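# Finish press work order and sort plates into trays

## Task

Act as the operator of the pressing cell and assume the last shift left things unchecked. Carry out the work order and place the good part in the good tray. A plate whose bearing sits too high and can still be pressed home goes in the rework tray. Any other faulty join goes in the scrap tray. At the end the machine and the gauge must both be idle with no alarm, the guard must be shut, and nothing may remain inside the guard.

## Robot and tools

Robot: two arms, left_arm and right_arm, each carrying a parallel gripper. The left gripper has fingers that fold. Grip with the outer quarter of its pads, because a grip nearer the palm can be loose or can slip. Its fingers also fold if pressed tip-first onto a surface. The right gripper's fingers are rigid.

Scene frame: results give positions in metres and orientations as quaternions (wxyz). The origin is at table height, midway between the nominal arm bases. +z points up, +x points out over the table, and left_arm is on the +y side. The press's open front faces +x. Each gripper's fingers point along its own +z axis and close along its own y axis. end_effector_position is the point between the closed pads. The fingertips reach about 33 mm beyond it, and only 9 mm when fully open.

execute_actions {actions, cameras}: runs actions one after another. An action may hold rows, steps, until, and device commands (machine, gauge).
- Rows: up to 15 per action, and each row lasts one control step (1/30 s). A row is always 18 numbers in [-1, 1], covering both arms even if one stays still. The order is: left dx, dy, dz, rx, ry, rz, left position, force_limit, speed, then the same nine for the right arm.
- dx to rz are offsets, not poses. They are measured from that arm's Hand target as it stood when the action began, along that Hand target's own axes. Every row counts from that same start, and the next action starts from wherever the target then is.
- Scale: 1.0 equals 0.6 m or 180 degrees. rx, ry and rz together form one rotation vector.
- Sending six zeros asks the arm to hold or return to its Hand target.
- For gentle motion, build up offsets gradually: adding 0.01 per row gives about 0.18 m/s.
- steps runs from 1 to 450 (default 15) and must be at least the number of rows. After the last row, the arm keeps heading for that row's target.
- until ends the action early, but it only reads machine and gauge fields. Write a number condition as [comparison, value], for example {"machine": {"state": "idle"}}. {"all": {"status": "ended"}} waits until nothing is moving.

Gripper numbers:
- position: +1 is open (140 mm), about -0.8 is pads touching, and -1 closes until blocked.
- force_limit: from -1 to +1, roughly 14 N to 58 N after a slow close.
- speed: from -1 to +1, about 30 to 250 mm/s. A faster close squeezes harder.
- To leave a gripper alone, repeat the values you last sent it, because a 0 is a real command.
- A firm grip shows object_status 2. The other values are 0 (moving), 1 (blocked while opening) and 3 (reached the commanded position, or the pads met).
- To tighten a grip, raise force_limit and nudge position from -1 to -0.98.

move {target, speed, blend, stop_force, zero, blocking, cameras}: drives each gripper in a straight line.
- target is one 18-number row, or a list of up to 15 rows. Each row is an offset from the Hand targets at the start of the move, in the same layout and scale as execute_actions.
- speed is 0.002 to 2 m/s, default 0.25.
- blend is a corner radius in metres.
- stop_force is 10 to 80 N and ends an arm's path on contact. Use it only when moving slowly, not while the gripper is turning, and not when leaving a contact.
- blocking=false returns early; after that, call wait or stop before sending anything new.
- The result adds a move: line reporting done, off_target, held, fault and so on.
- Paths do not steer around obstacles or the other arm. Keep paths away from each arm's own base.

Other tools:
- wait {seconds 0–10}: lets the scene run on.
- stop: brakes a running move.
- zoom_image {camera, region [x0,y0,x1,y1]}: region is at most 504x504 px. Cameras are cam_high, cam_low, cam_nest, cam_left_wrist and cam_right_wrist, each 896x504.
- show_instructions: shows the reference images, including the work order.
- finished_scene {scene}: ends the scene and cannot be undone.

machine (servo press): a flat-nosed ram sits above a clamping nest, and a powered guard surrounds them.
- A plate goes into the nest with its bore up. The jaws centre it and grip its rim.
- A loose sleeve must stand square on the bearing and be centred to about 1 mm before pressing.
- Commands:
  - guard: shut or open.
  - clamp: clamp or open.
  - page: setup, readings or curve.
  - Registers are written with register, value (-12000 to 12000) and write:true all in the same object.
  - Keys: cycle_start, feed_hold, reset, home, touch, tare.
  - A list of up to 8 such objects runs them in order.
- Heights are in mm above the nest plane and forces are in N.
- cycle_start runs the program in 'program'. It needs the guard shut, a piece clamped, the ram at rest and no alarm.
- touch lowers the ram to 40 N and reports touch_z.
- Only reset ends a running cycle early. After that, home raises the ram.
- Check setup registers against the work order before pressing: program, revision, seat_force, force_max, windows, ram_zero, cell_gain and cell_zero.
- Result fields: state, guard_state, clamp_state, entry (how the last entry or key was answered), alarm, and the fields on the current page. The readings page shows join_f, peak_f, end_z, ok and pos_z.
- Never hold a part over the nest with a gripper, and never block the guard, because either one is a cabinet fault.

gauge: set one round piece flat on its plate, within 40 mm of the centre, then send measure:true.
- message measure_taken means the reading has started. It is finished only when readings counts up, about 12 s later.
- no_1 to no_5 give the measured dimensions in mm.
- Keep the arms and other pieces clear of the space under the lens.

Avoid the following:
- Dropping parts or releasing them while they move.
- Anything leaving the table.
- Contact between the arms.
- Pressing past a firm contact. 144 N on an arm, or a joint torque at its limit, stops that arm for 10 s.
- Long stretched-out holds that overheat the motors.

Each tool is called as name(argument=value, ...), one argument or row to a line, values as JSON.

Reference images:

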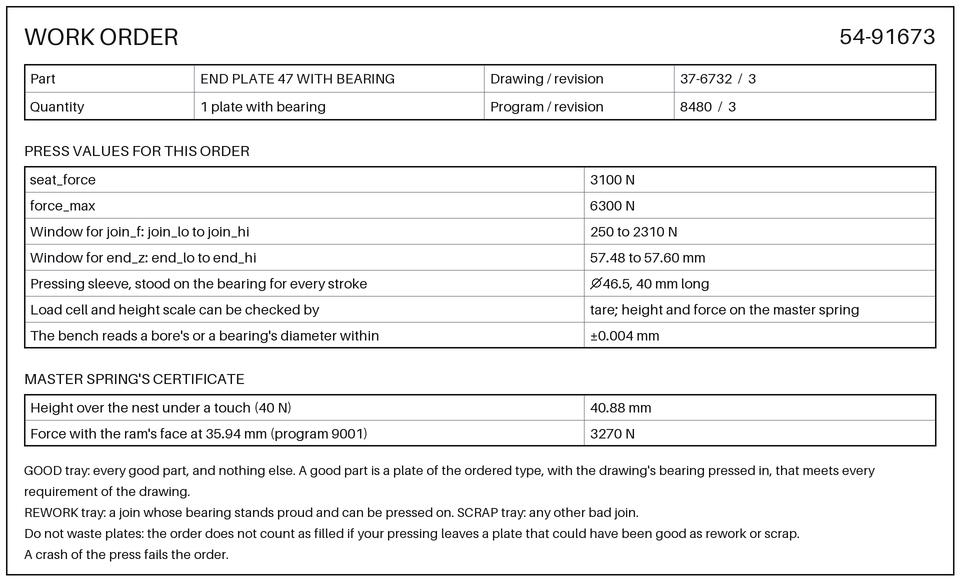

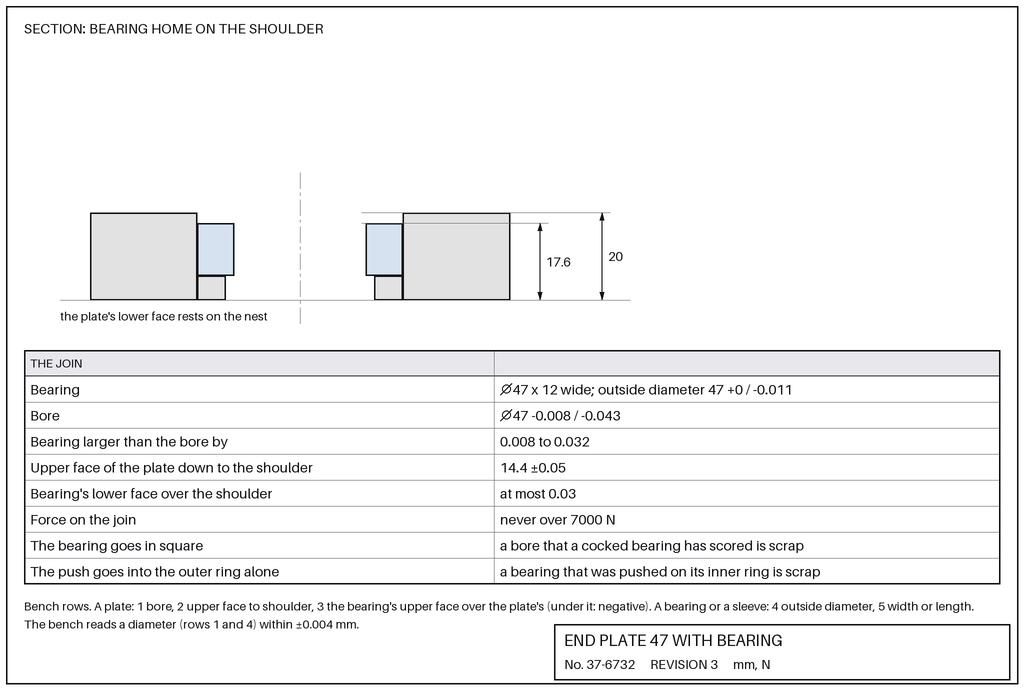

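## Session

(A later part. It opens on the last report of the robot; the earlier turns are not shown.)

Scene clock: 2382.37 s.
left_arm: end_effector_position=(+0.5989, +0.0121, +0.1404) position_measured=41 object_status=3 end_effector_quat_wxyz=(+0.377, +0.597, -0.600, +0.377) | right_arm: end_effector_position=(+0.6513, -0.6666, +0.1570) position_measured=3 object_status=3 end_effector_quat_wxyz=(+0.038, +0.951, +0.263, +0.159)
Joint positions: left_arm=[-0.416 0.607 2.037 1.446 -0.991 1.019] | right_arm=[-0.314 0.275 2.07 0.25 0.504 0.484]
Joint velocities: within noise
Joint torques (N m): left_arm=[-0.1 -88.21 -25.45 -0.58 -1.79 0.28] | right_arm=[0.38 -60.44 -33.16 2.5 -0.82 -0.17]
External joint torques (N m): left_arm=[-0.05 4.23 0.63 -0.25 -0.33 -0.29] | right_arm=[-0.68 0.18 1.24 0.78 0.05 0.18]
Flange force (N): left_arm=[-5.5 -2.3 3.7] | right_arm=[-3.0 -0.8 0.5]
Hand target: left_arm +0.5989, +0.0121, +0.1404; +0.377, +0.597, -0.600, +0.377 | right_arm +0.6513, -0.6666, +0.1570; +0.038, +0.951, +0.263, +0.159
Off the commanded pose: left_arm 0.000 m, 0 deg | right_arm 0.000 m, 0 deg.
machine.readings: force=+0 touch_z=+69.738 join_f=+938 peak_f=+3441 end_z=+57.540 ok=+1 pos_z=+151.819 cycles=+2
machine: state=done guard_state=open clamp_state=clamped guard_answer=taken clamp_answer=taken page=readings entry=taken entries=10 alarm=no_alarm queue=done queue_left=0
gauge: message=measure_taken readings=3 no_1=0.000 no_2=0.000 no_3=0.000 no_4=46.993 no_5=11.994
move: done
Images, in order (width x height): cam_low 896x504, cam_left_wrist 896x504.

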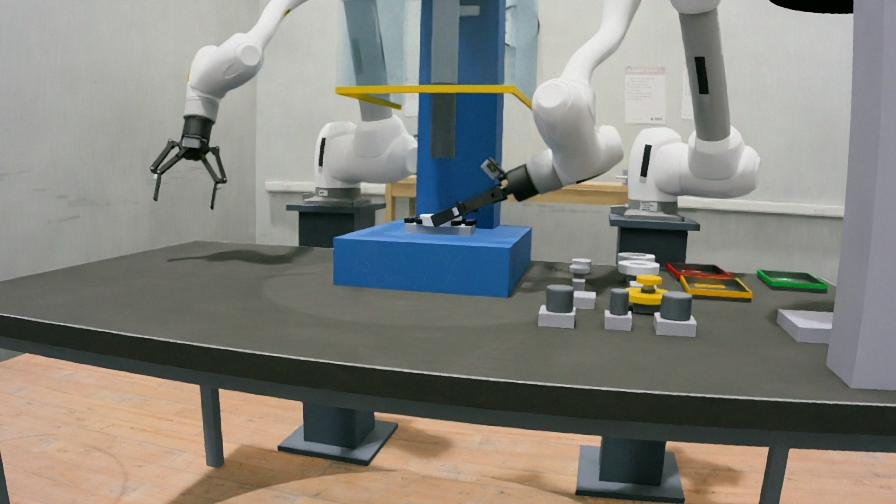

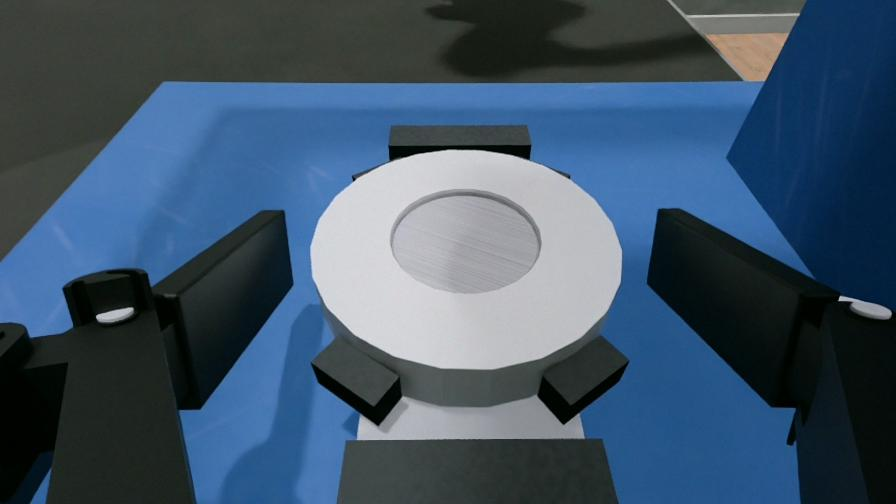

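execute_actions(
  actions=[
    {"rows":[[0.0039,-0.0012,0.001,0,0,0,0.7,-0.05,-1,0,0,0,0,0,0,1,1,1],[0.0078,-0.0025,0.0019,0,0,0,0.7,-0.05,-1,0,0,0,0,0,0,1,1,1]],"steps":25},
    {"rows":[[0,0,0,0,0,0,-1,0,-1,0,0,0,0,0,0,1,1,1]],"steps":45},
  ],
  cameras=[],
)

wait(
  seconds=1.2,
  cameras=["cam_left_wrist","cam_low"],
)

Scene clock: 2392.07 s.
left_arm: end_effector_position=(+0.6004, +0.0090, +0.1441) position_measured=85 object_status=2 end_effector_quat_wxyz=(+0.377, +0.597, -0.600, +0.377) | right_arm: end_effector_position=(+0.6513, -0.6666, +0.1570) position_measured=3 object_status=3 end_effector_quat_wxyz=(+0.038, +0.951, +0.263, +0.159)
Joint positions: left_arm=[-0.419 0.603 2.032 1.449 -0.988 1.009] | right_arm=[-0.314 0.275 2.07 0.25 0.504 0.484]
Joint velocities: within noise
Joint torques (N m): left_arm=[-18.9 -84.21 -18.45 2.58 -5.66 0.1] | right_arm=[0.3 -60.2 -33.13 2.52 -0.79 -0.16]
External joint torques (N m): left_arm=[18.64 0.51 -6.82 -3.45 3.54 -0.1] | right_arm=[-0.52 -0.06 1.25 0.75 0.02 0.17]
External joint torques at the end of the 1st action: left_arm=[0.03 4.12 0.64 -0.2 -0.3 -0.28] | right_arm=[-0.53 -0.13 1.18 0.78 0.1 0.15]
Flange force (N): left_arm=[-9.8 -20.2 -13.2] | right_arm=[-2.9 -1.2 0.2]
Flange force at the end of the 1st action (N): left_arm=[-5.3 -2.3 3.5] | right_arm=[-2.9 -1.0 0.0]
Hand target: left_arm +0.6004, +0.0090, +0.1441; +0.377, +0.597, -0.600, +0.377 | right_arm +0.6513, -0.6666, +0.1570; +0.038, +0.951, +0.263, +0.159
Off the commanded pose: left_arm 0.000 m, 0 deg | right_arm 0.000 m, 0 deg.
machine.readings: force=+0 touch_z=+69.738 join_f=+938 peak_f=+3441 end_z=+57.540 ok=+1 pos_z=+151.819 cycles=+2
machine: state=done guard_state=open clamp_state=clamped guard_answer=taken clamp_answer=taken page=readings entry=taken entries=10 alarm=no_alarm queue=done queue_left=0
gauge: message=measure_taken readings=3 no_1=0.000 no_2=0.000 no_3=0.000 no_4=46.993 no_5=11.994
No camera images: "cameras" was empty.

Scene clock: 2393.27 s.
left_arm: end_effector_position=(+0.6004, +0.0090, +0.1441) position_measured=85 object_status=2 end_effector_quat_wxyz=(+0.377, +0.597, -0.600, +0.377) | right_arm: end_effector_position=(+0.6513, -0.6666, +0.1570) position_measured=3 object_status=3 end_effector_quat_wxyz=(+0.038, +0.951, +0.263, +0.159)
Joint positions: left_arm=[-0.419 0.603 2.032 1.449 -0.988 1.009] | right_arm=[-0.314 0.275 2.07 0.25 0.504 0.484]
Joint velocities: within noise
Joint torques (N m): left_arm=[-18.97 -84.51 -17.64 2.88 -5.9 0.08] | right_arm=[-0.19 -60.11 -33.01 2.44 -0.82 -0.15]
External joint torques (N m): left_arm=[18.83 0.76 -7.43 -3.73 3.78 -0.08] | right_arm=[-0.02 -0.19 1.1 0.83 0.05 0.16]
Flange force (N): left_arm=[-10.1 -21.3 -12.3] | right_arm=[-2.2 -1.6 0.1]
Hand target: left_arm +0.6004, +0.0090, +0.1441; +0.377, +0.597, -0.600, +0.377 | right_arm +0.6513, -0.6666, +0.1570; +0.038, +0.951, +0.263, +0.159
Tool commands: left_gripper/position=-1.0 left_gripper/force_limit=+0.0 left_gripper/speed=-1.0 right_gripper/position=+1.0 right_gripper/force_limit=+1.0 right_gripper/speed=+1.0
Off the commanded pose: left_arm 0.000 m, 0 deg | right_arm 0.000 m, 0 deg.
machine.readings: force=+0 touch_z=+69.738 join_f=+938 peak_f=+3441 end_z=+57.540 ok=+1 pos_z=+151.819 cycles=+2
machine: state=done guard_state=open clamp_state=clamped guard_answer=taken clamp_answer=taken page=readings entry=taken entries=10 alarm=no_alarm queue=done queue_left=0
gauge: message=measure_taken readings=3 no_1=0.000 no_2=0.000 no_3=0.000 no_4=46.993 no_5=11.994
wait: 1.20 s
Images, in order (width x height): cam_low 896x504, cam_left_wrist 896x504.

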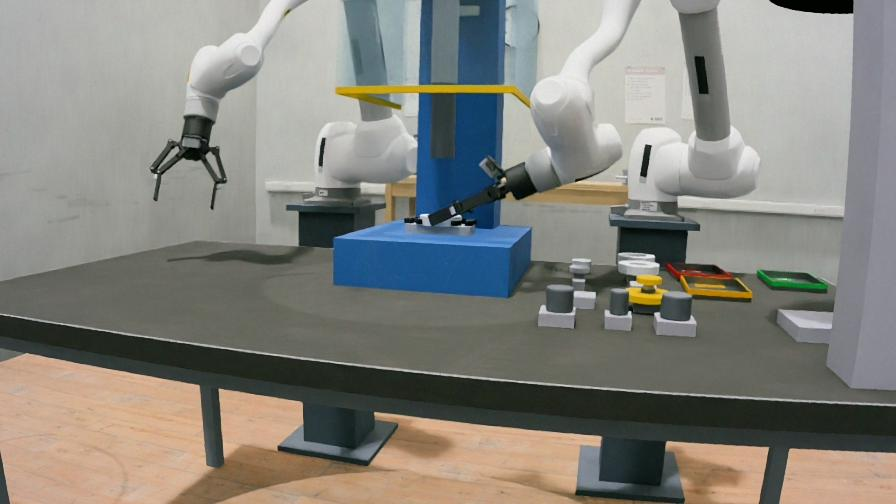

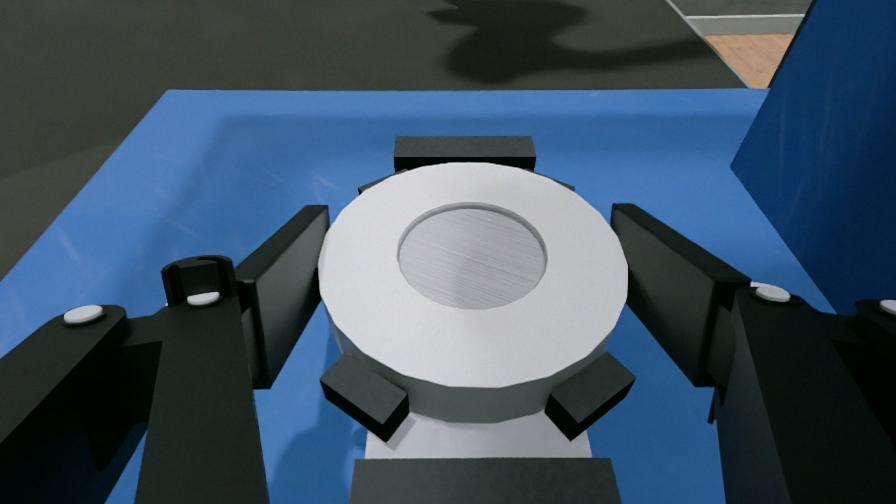

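execute_actions(
  actions=[
    {"machine":{"clamp":"open"},"steps":90,"until":{"machine":{"clamp_state":"open"}}},
  ],
  cameras=["cam_left_wrist"],
)

move(
  target=[
    [0.0831,0,-0.0387,0,0,0,-1,0,-1,0,0,0,0,0,0,1,1,1],
  ],
  speed=0.05,
  cameras=["cam_left_wrist","cam_low"],
)

Scene clock: 2401.37 s.
left_arm: end_effector_position=(+0.6004, +0.0090, +0.1441) position_measured=85 object_status=2 end_effector_quat_wxyz=(+0.377, +0.597, -0.600, +0.377) | right_arm: end_effector_position=(+0.6513, -0.6666, +0.1570) position_measured=3 object_status=3 end_effector_quat_wxyz=(+0.038, +0.951, +0.263, +0.159)
Joint positions: left_arm=[-0.419 0.603 2.032 1.449 -0.988 1.009] | right_arm=[-0.314 0.275 2.07 0.25 0.504 0.484]
Joint velocities: within noise
Joint torques (N m): left_arm=[0.25 -84.5 -26.9 -1.15 -0.17 0.13] | right_arm=[0.06 -60.19 -33 2.49 -0.9 -0.13]
External joint torques (N m): left_arm=[-0.21 0.26 1.59 0.27 -1.95 -0.13] | right_arm=[-0.16 -0.16 1.06 0.79 0.14 0.14]
Flange force (N): left_arm=[-1.4 2.1 -2.0] | right_arm=[-2.2 -1.2 0.0]
Hand target: left_arm +0.6004, +0.0090, +0.1441; +0.377, +0.597, -0.600, +0.377 | right_arm +0.6513, -0.6666, +0.1570; +0.038, +0.951, +0.263, +0.159
Tool commands: left_gripper/position=-1.0 left_gripper/force_limit=+0.0 left_gripper/speed=-1.0 right_gripper/position=+1.0 right_gripper/force_limit=+1.0 right_gripper/speed=+1.0
Off the commanded pose: left_arm 0.000 m, 0 deg | right_arm 0.000 m, 0 deg.
machine.readings: force=+0 touch_z=+69.738 join_f=+938 peak_f=+3441 end_z=+57.540 ok=+1 pos_z=+151.819 cycles=+2
machine: state=idle guard_state=open clamp_state=open guard_answer=taken clamp_answer=taken page=readings entry=taken entries=10 alarm=no_alarm queue=running queue_left=0
gauge: message=measure_taken readings=3 no_1=0.000 no_2=0.000 no_3=0.000 no_4=46.993 no_5=11.994
Images, in order (width x height): cam_left_wrist 896x504.

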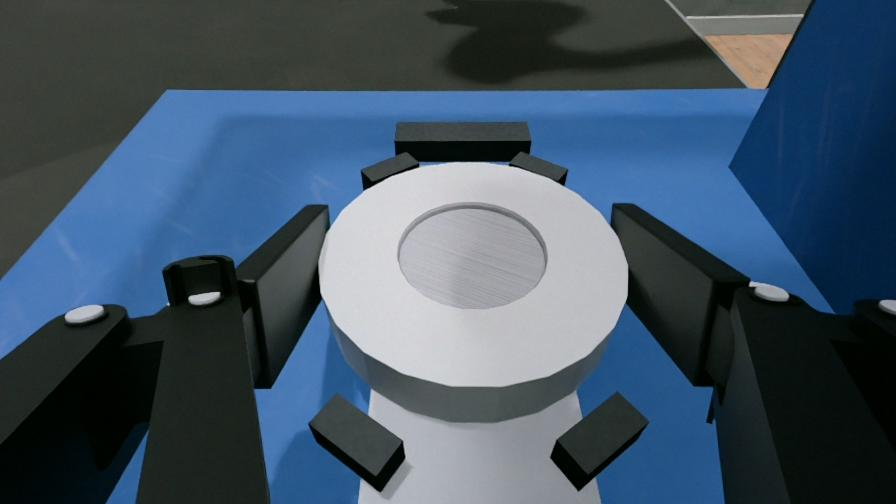

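Scene clock: 2402.77 s.
left_arm: end_effector_position=(+0.6004, +0.0084, +0.1991) position_measured=85 object_status=2 end_effector_quat_wxyz=(+0.377, +0.597, -0.600, +0.377) | right_arm: end_effector_position=(+0.6513, -0.6666, +0.1570) position_measured=3 object_status=3 end_effector_quat_wxyz=(+0.038, +0.951, +0.263, +0.159)
Joint positions: left_arm=[-0.42 0.519 2.023 1.51 -0.979 0.898] | right_arm=[-0.314 0.275 2.07 0.25 0.504 0.484]
Joint velocities: within noise
Joint torques (N m): left_arm=[-0.08 -86.9 -30.76 -1.59 -2.57 0.28] | right_arm=[0.18 -59.72 -33.22 2.5 -0.84 -0.08]
External joint torques (N m): left_arm=[-0.02 6.85 2.13 0.42 0.62 -0.28] | right_arm=[-0.4 -0.53 1.37 0.76 0.07 0.09]
Flange force (N): left_arm=[-8.1 -3.1 5.1] | right_arm=[-3.3 -1.7 -0.5]
Hand target: left_arm +0.6004, +0.0084, +0.1991; +0.377, +0.597, -0.600, +0.377 | right_arm +0.6513, -0.6666, +0.1570; +0.038, +0.951, +0.263, +0.159
Off the commanded pose: left_arm 0.000 m, 0 deg | right_arm 0.000 m, 0 deg.
machine.readings: force=+0 touch_z=+69.738 join_f=+938 peak_f=+3441 end_z=+57.540 ok=+1 pos_z=+151.819 cycles=+2
machine: state=idle guard_state=open clamp_state=open guard_answer=taken clamp_answer=taken page=readings entry=taken entries=10 alarm=no_alarm queue=done queue_left=0
gauge: message=measure_taken readings=3 no_1=0.000 no_2=0.000 no_3=0.000 no_4=46.993 no_5=11.994
move: done
Images, in order (width x height): cam_low 896x504, cam_left_wrist 896x504.

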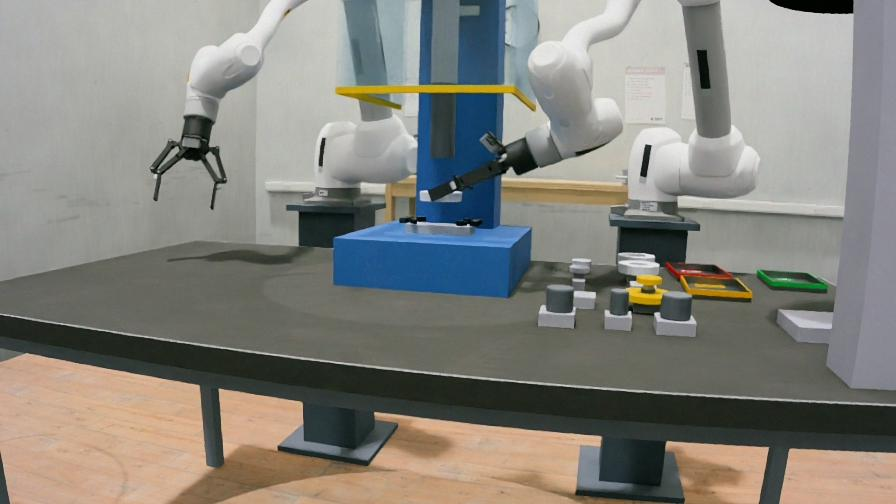

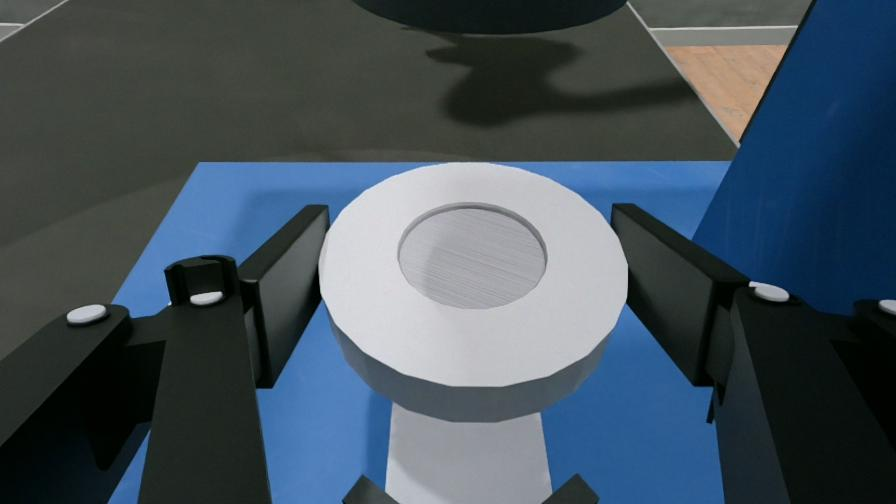

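move(
  target=[
    [-0.0931,0,-0.6766,0,0,0,-1,0,-1,0,0,0,0,0,0,1,1,1],
  ],
  speed=0.25,
  cameras=[],
)

move(
  target=[
    [-0.2613,0.1667,-0.5177,0,0,0,-1,0,-1,0,0,0,0,0,0,1,1,1],
  ],
  speed=0.2,
  cameras=["cam_high","cam_left_wrist","cam_low"],
)

Scene clock: 2437.17 s.
left_arm: end_effector_position=(+0.6015, +0.3987, +0.3241) position_measured=85 object_status=2 end_effector_quat_wxyz=(+0.377, +0.597, -0.600, +0.377) | right_arm: end_effector_position=(+0.6513, -0.6666, +0.1570) position_measured=3 object_status=3 end_effector_quat_wxyz=(+0.038, +0.951, +0.263, +0.159)
Joint positions: left_arm=[0.221 0.336 1.991 2.052 -1.427 0.776] | right_arm=[-0.314 0.275 2.07 0.25 0.504 0.484]
Joint velocities: within noise
Joint torques (N m): left_arm=[-1.24 -74.1 -34.76 -3.95 -2.32 0.31] | right_arm=[-0.03 -60.19 -33.04 2.51 -0.85 -0.16]
External joint torques (N m): left_arm=[1.17 7.1 2.07 0.73 0.56 -0.31] | right_arm=[-0.01 -0.16 1.09 0.77 0.09 0.17]
Flange force (N): left_arm=[-10.2 -4.5 1.2] | right_arm=[-2.0 -1.6 0.1]
Hand target: left_arm +0.6016, +0.3987, +0.3240; +0.377, +0.597, -0.600, +0.377 | right_arm +0.6513, -0.6666, +0.1570; +0.038, +0.951, +0.263, +0.159
Off the commanded pose: left_arm 0.000 m, 0 deg | right_arm 0.000 m, 0 deg.
machine.readings: force=+0 touch_z=+69.738 join_f=+938 peak_f=+3441 end_z=+57.540 ok=+1 pos_z=+151.819 cycles=+2
machine: state=idle guard_state=open clamp_state=open guard_answer=taken clamp_answer=taken page=readings entry=taken entries=10 alarm=no_alarm queue=done queue_left=0
gauge: message=measure_taken readings=3 no_1=0.000 no_2=0.000 no_3=0.000 no_4=46.993 no_5=11.994
move: done
No camera images: "cameras" was empty.

Scene clock: 2439.37 s.
left_arm: end_effector_position=(+0.5028, +0.7469, +0.3167) position_measured=85 object_status=2 end_effector_quat_wxyz=(+0.377, +0.597, -0.600, +0.377) | right_arm: end_effector_position=(+0.6513, -0.6666, +0.1570) position_measured=3 object_status=3 end_effector_quat_wxyz=(+0.038, +0.951, +0.263, +0.159)
Joint positions: left_arm=[0.76 0.475 1.788 2.421 -1.782 0.974] | right_arm=[-0.314 0.275 2.07 0.25 0.504 0.484]
Joint velocities: within noise
Joint torques (N m): left_arm=[-0.18 -86.27 -33.74 -4.4 -2.59 0.24] | right_arm=[0.39 -60.47 -32.98 2.53 -0.87 -0.16]
External joint torques (N m): left_arm=[0.2 6.54 1.47 0.53 0.52 -0.25] | right_arm=[-0.53 0.14 1.01 0.75 0.09 0.17]
Flange force (N): left_arm=[-9.1 -3.2 0.1] | right_arm=[-2.4 -0.6 0.4]
Hand target: left_arm +0.5028, +0.7469, +0.3167; +0.377, +0.597, -0.600, +0.377 | right_arm +0.6513, -0.6666, +0.1570; +0.038, +0.951, +0.263, +0.159
Off the commanded pose: left_arm 0.000 m, 0 deg | right_arm 0.000 m, 0 deg.
machine.readings: force=+0 touch_z=+69.738 join_f=+938 peak_f=+3441 end_z=+57.540 ok=+1 pos_z=+151.819 cycles=+2
machine: state=idle guard_state=open clamp_state=open guard_answer=taken clamp_answer=taken page=readings entry=taken entries=10 alarm=no_alarm queue=done queue_left=0
gauge: message=measure_taken readings=3 no_1=0.000 no_2=0.000 no_3=0.000 no_4=46.993 no_5=11.994
move: done
Images, in order (width x height): cam_high 896x504, cam_low 896x504, cam_left_wrist 896x504.

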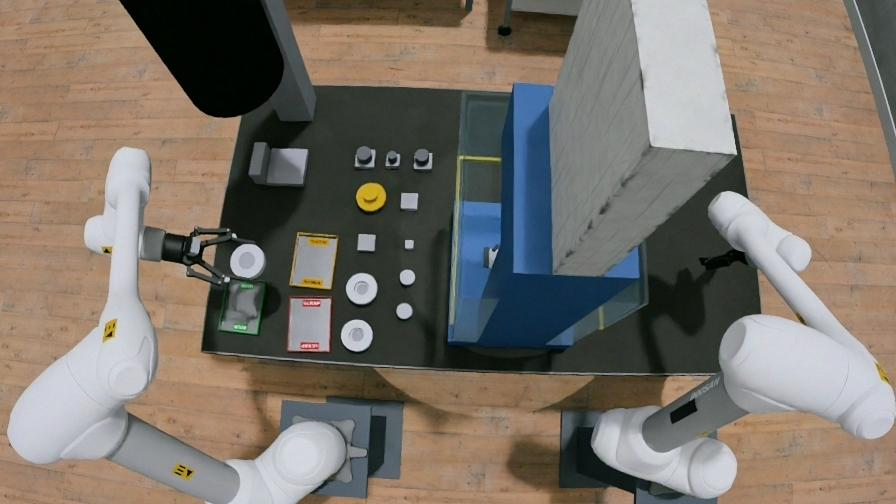

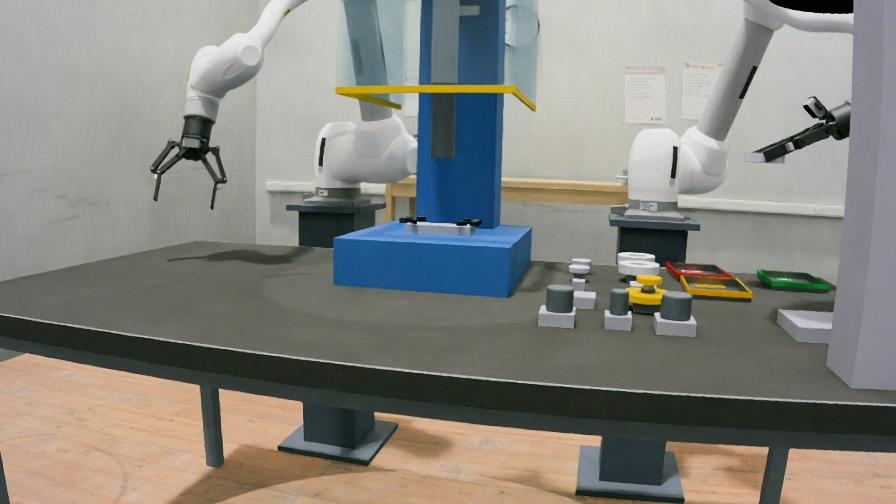

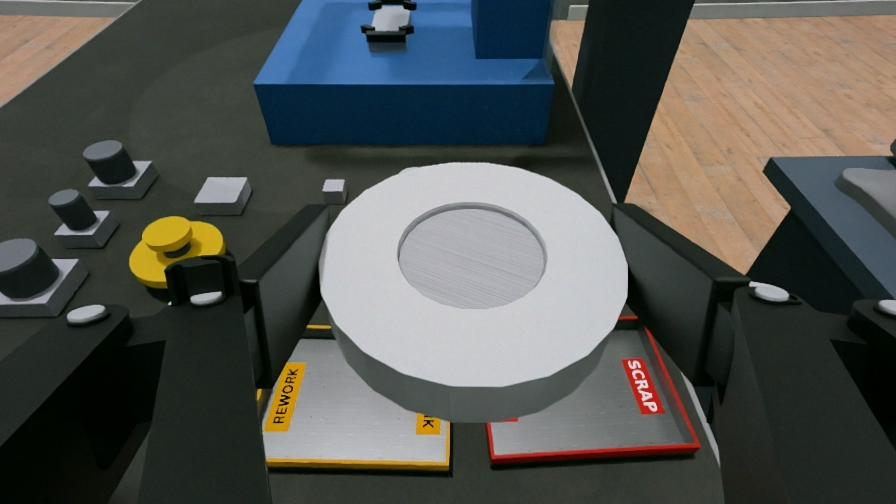

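move(
  target=[
    [-0.1641,0.0713,-0.3518,0,0,0,-1,0,-1,0,0,0,0,0,0,1,1,1],
  ],
  speed=0.2,
  cameras=["cam_high","cam_left_wrist"],
)

Scene clock: 2462.77 s.
left_arm: end_effector_position=(+0.4608, +0.9799, +0.3190) position_measured=85 object_status=2 end_effector_quat_wxyz=(+0.377, +0.597, -0.600, +0.377) | right_arm: end_effector_position=(+0.6513, -0.6666, +0.1570) position_measured=3 object_status=3 end_effector_quat_wxyz=(+0.038, +0.951, +0.263, +0.159)
Joint positions: left_arm=[0.987 0.688 1.412 2.57 -2.024 1.028] | right_arm=[-0.314 0.275 2.07 0.25 0.504 0.484]
Joint velocities: within noise
Joint torques (N m): left_arm=[-0.9 -108.2 -37.15 -4.74 -2.9 0.24] | right_arm=[0.31 -60.09 -33.21 2.48 -0.86 -0.06]
External joint torques (N m): left_arm=[0.89 6.35 1.64 0.43 0.74 -0.25] | right_arm=[-0.47 -0.25 1.24 0.8 0.09 0.07]
Flange force (N): left_arm=[-8.0 -1.4 -0.5] | right_arm=[-3.2 -1.2 -0.1]
Hand target: left_arm +0.4608, +0.9800, +0.3190; +0.377, +0.597, -0.600, +0.377 | right_arm +0.6513, -0.6666, +0.1570; +0.038, +0.951, +0.263, +0.159
Off the commanded pose: left_arm 0.000 m, 0 deg | right_arm 0.000 m, 0 deg.
machine.readings: force=+0 touch_z=+69.738 join_f=+938 peak_f=+3441 end_z=+57.540 ok=+1 pos_z=+151.819 cycles=+2
machine: state=idle guard_state=open clamp_state=open guard_answer=taken clamp_answer=taken page=readings entry=taken entries=10 alarm=no_alarm queue=done queue_left=0
gauge: message=measure_taken readings=3 no_1=0.000 no_2=0.000 no_3=0.000 no_4=46.993 no_5=11.994
move: done
Images, in order (width x height): cam_high 896x504, cam_left_wrist 896x504.

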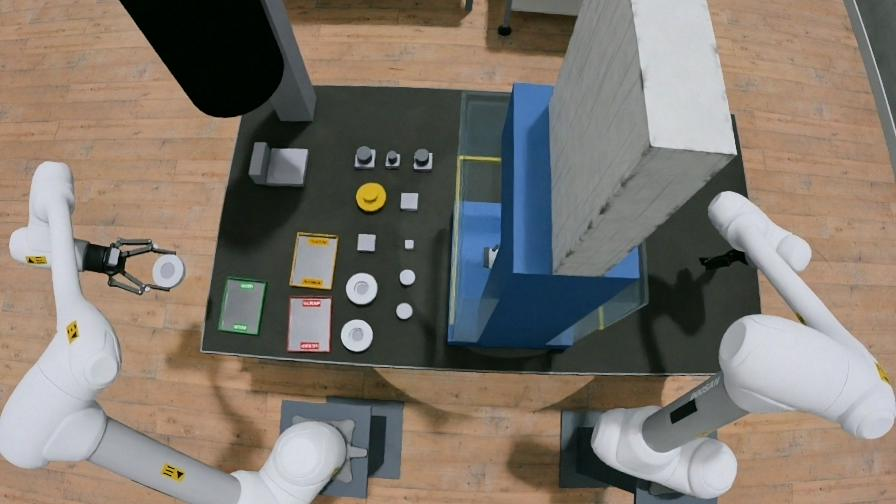

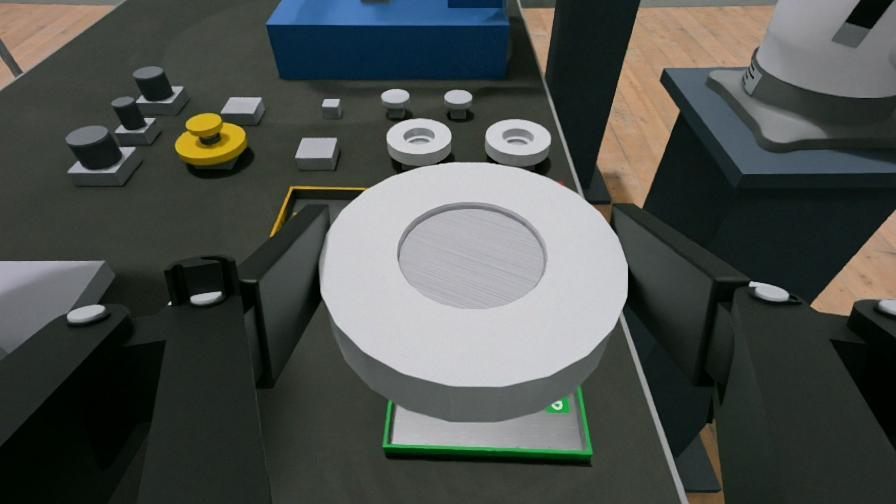

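move(
  target=[
    [-0.209,0.038,0.3365,0,0,0,-1,0,-1,0,0,0,0,0,0,1,1,1],
  ],
  speed=0.15,
  cameras=["cam_high","cam_left_wrist","cam_low"],
)

zoom_image(
  camera="cam_low",
  region=[740, 220, 850, 300],
)

zoom_image(
  camera="cam_high",
  region=[180, 250, 300, 350],
)

Scene clock: 2487.93 s.
left_arm: end_effector_position=(+0.4378, +0.8521, +0.1187) position_measured=85 object_status=2 end_effector_quat_wxyz=(+0.377, +0.597, -0.600, +0.377) | right_arm: end_effector_position=(+0.6513, -0.6666, +0.1570) position_measured=3 object_status=3 end_effector_quat_wxyz=(+0.038, +0.951, +0.263, +0.159)
Joint positions: left_arm=[0.921 0.761 1.753 2.575 -1.647 1.215] | right_arm=[-0.314 0.275 2.07 0.25 0.504 0.484]
Joint velocities: within noise
Joint torques (N m): left_arm=[0.16 -101.89 -26.22 -3.28 -3.26 0.27] | right_arm=[0.35 -60.68 -33.06 2.54 -0.85 -0.13]
External joint torques (N m): left_arm=[-0.06 5.29 1.58 0.25 0.9 -0.27] | right_arm=[-0.38 0.31 1.11 0.74 0.08 0.14]
Flange force (N): left_arm=[-7.3 -0.7 3.0] | right_arm=[-2.4 -0.8 0.8]
Hand target: left_arm +0.4378, +0.8521, +0.1186; +0.377, +0.597, -0.600, +0.377 | right_arm +0.6513, -0.6666, +0.1570; +0.038, +0.951, +0.263, +0.159
Off the commanded pose: left_arm 0.000 m, 0 deg | right_arm 0.000 m, 0 deg.
machine.readings: force=+0 touch_z=+69.738 join_f=+938 peak_f=+3441 end_z=+57.540 ok=+1 pos_z=+151.819 cycles=+2
machine: state=idle guard_state=open clamp_state=open guard_answer=taken clamp_answer=taken page=readings entry=taken entries=10 alarm=no_alarm queue=done queue_left=0
gauge: message=measure_taken readings=3 no_1=0.000 no_2=0.000 no_3=0.000 no_4=46.993 no_5=11.994
move: done
Images, in order (width x height): cam_high 896x504, cam_low 896x504, cam_left_wrist 896x504.

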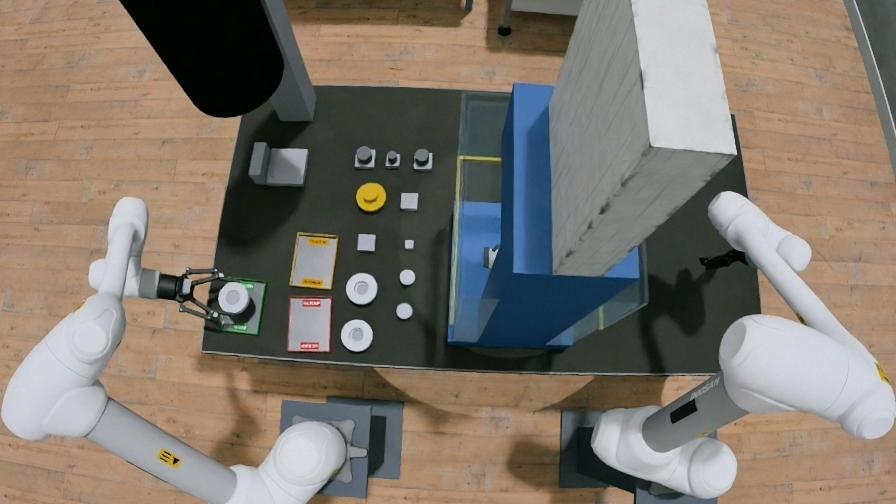

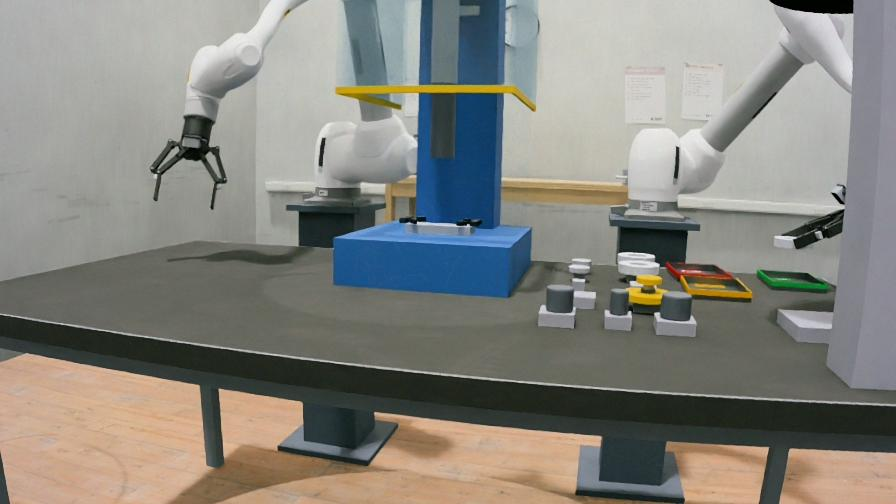

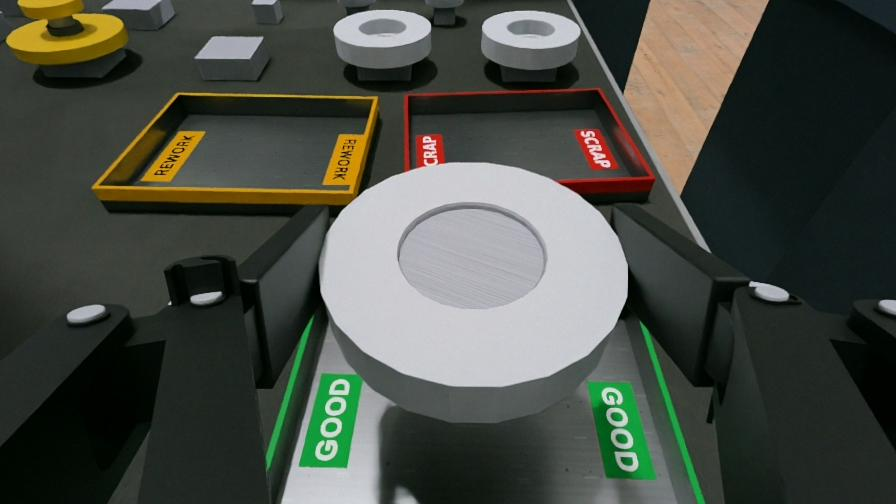

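Scaled by 4.582 from the camera's 896x504 image, which has a finer 1280x720 frame.

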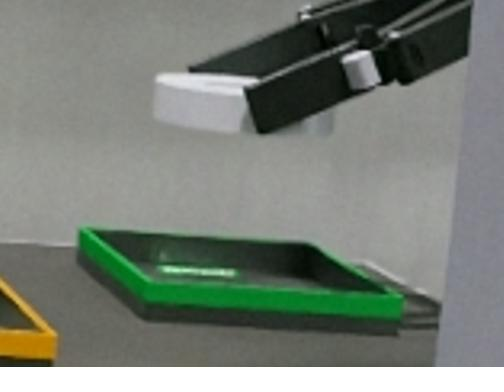

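Scaled by 4.200 from the camera's 896x504 image, which has a finer 1280x720 frame.

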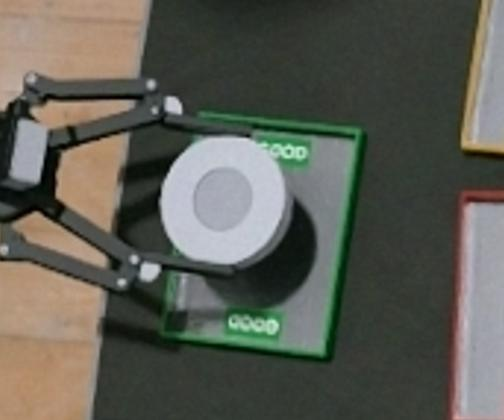

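move(
  target=[
    [-0.1253,0.0083,0.0585,0,0,0,-1,0,-1,0,0,0,0,0,0,1,1,1],
  ],
  speed=0.08,
  cameras=["cam_left_wrist"],
)

move(
  target=[
    [-0.0302,0,0.0141,0,0,0,-1,0,-1,0,0,0,0,0,0,1,1,1],
  ],
  speed=0.012,
  stop_force=12,
  cameras=["cam_left_wrist","cam_low"],
)

zoom_image(
  camera="cam_low",
  region=[740, 220, 850, 300],
)

Scene clock: 2502.50 s.
left_arm: end_effector_position=(+0.4329, +0.8529, +0.0357) position_measured=85 object_status=2 end_effector_quat_wxyz=(+0.377, +0.597, -0.600, +0.377) | right_arm: end_effector_position=(+0.6513, -0.6666, +0.1570) position_measured=3 object_status=3 end_effector_quat_wxyz=(+0.038, +0.951, +0.263, +0.159)
Joint positions: left_arm=[0.927 0.874 1.746 2.582 -1.559 1.274] | right_arm=[-0.314 0.275 2.07 0.25 0.504 0.484]
Joint velocities: within noise
Joint torques (N m): left_arm=[-0.2 -106.25 -21.53 -2.78 -3.19 0.31] | right_arm=[0.25 -60.81 -33.06 2.52 -0.79 -0.13]
External joint torques (N m): left_arm=[0.23 5.69 0.68 0.24 0.79 -0.31] | right_arm=[-0.41 0.52 1.17 0.75 0.02 0.14]
Flange force (N): left_arm=[-8.6 -1.2 1.8] | right_arm=[-2.4 -0.7 1.2]
Hand target: left_arm +0.4329, +0.8529, +0.0357; +0.377, +0.597, -0.600, +0.377 | right_arm +0.6513, -0.6666, +0.1570; +0.038, +0.951, +0.263, +0.159
Off the commanded pose: left_arm 0.000 m, 0 deg | right_arm 0.000 m, 0 deg.
machine.readings: force=+0 touch_z=+69.738 join_f=+938 peak_f=+3441 end_z=+57.540 ok=+1 pos_z=+151.819 cycles=+2
machine: state=idle guard_state=open clamp_state=open guard_answer=taken clamp_answer=taken page=readings entry=taken entries=10 alarm=no_alarm queue=done queue_left=0
gauge: message=measure_taken readings=3 no_1=0.000 no_2=0.000 no_3=0.000 no_4=46.993 no_5=11.994
move: done
Images, in order (width x height): cam_left_wrist 896x504.

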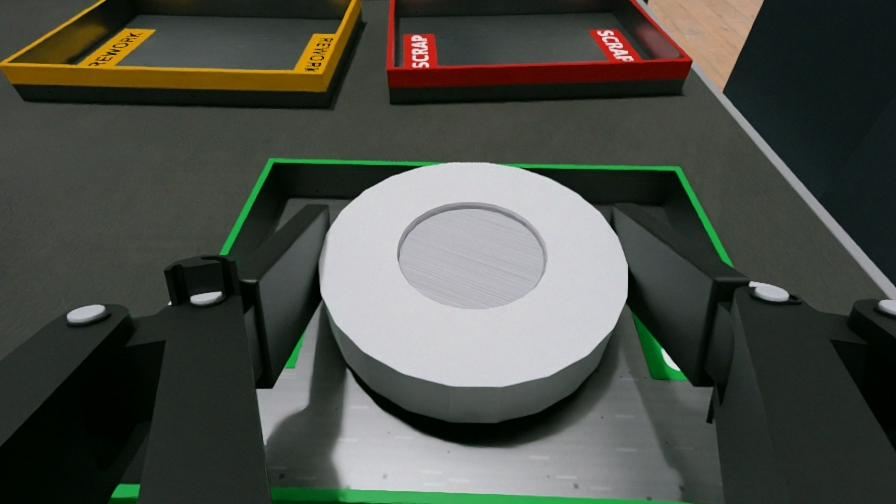

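Scene clock: 2503.93 s.
left_arm: end_effector_position=(+0.4329, +0.8530, +0.0257) position_measured=85 object_status=2 end_effector_quat_wxyz=(+0.377, +0.597, -0.600, +0.377) | right_arm: end_effector_position=(+0.6513, -0.6666, +0.1570) position_measured=3 object_status=3 end_effector_quat_wxyz=(+0.038, +0.951, +0.263, +0.159)
Joint positions: left_arm=[0.927 0.888 1.743 2.582 -1.55 1.281] | right_arm=[-0.314 0.275 2.07 0.25 0.504 0.484]
Joint velocities: within noise
Joint torques (N m): left_arm=[-0.59 -93.98 -20.86 -1.15 4.33 0.12] | right_arm=[0.04 -60.37 -33.16 2.46 -0.83 -0.1]
External joint torques (N m): left_arm=[0.54 -7.22 0.37 -1.35 -6.74 -0.12] | right_arm=[-0.06 0.02 1.24 0.82 0.07 0.11]
Flange force (N): left_arm=[14.4 0.3 -9.2] | right_arm=[-2.4 -1.5 0.5]
Hand target: left_arm +0.4329, +0.8530, +0.0257; +0.377, +0.597, -0.600, +0.377 (not the last commanded pose) | right_arm +0.6513, -0.6666, +0.1570; +0.038, +0.951, +0.263, +0.159
Off the commanded pose: left_arm 0.010 m, 0 deg | right_arm 0.000 m, 0 deg.
machine.readings: force=+0 touch_z=+69.738 join_f=+938 peak_f=+3441 end_z=+57.540 ok=+1 pos_z=+151.819 cycles=+2
machine: state=idle guard_state=open clamp_state=open guard_answer=taken clamp_answer=taken page=readings entry=taken entries=10 alarm=no_alarm queue=done queue_left=0
gauge: message=measure_taken readings=3 no_1=0.000 no_2=0.000 no_3=0.000 no_4=46.993 no_5=11.994
move: contact (left_arm)
Images, in order (width x height): cam_low 896x504, cam_left_wrist 896x504.

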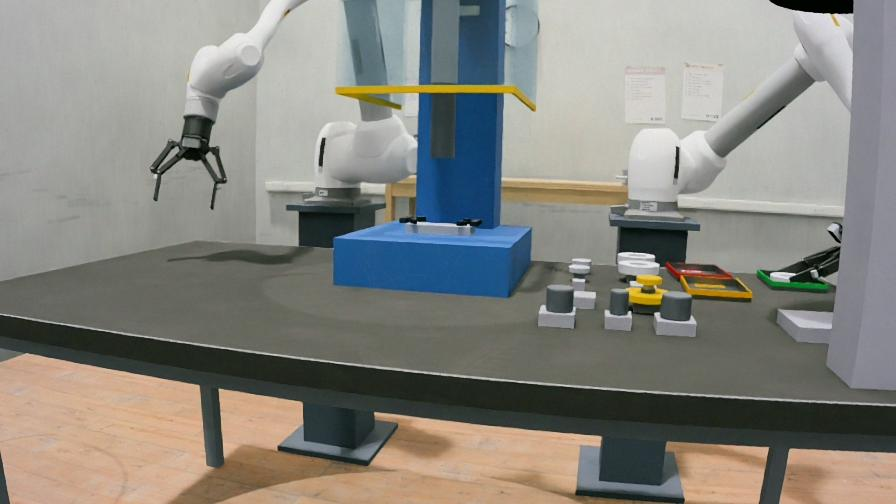

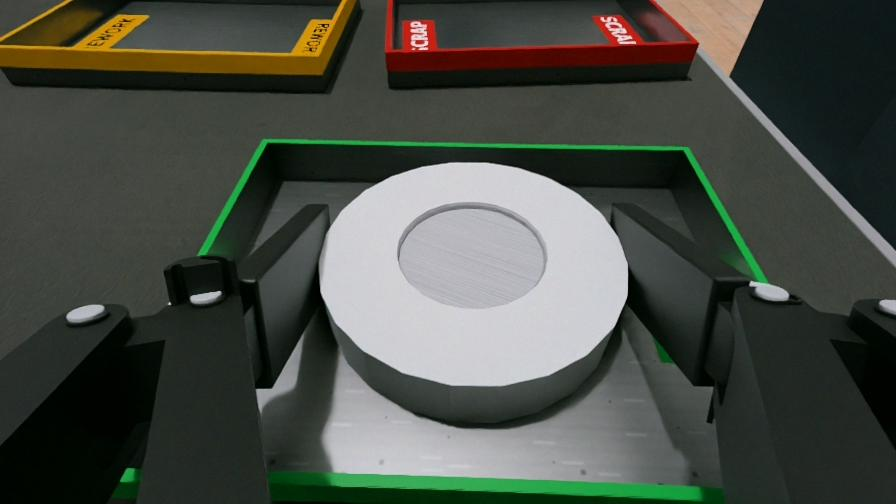

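Scaled by 4.582 from the camera's 896x504 image, which has a finer 1280x720 frame.

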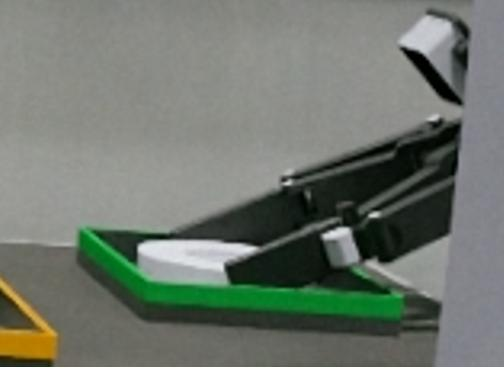

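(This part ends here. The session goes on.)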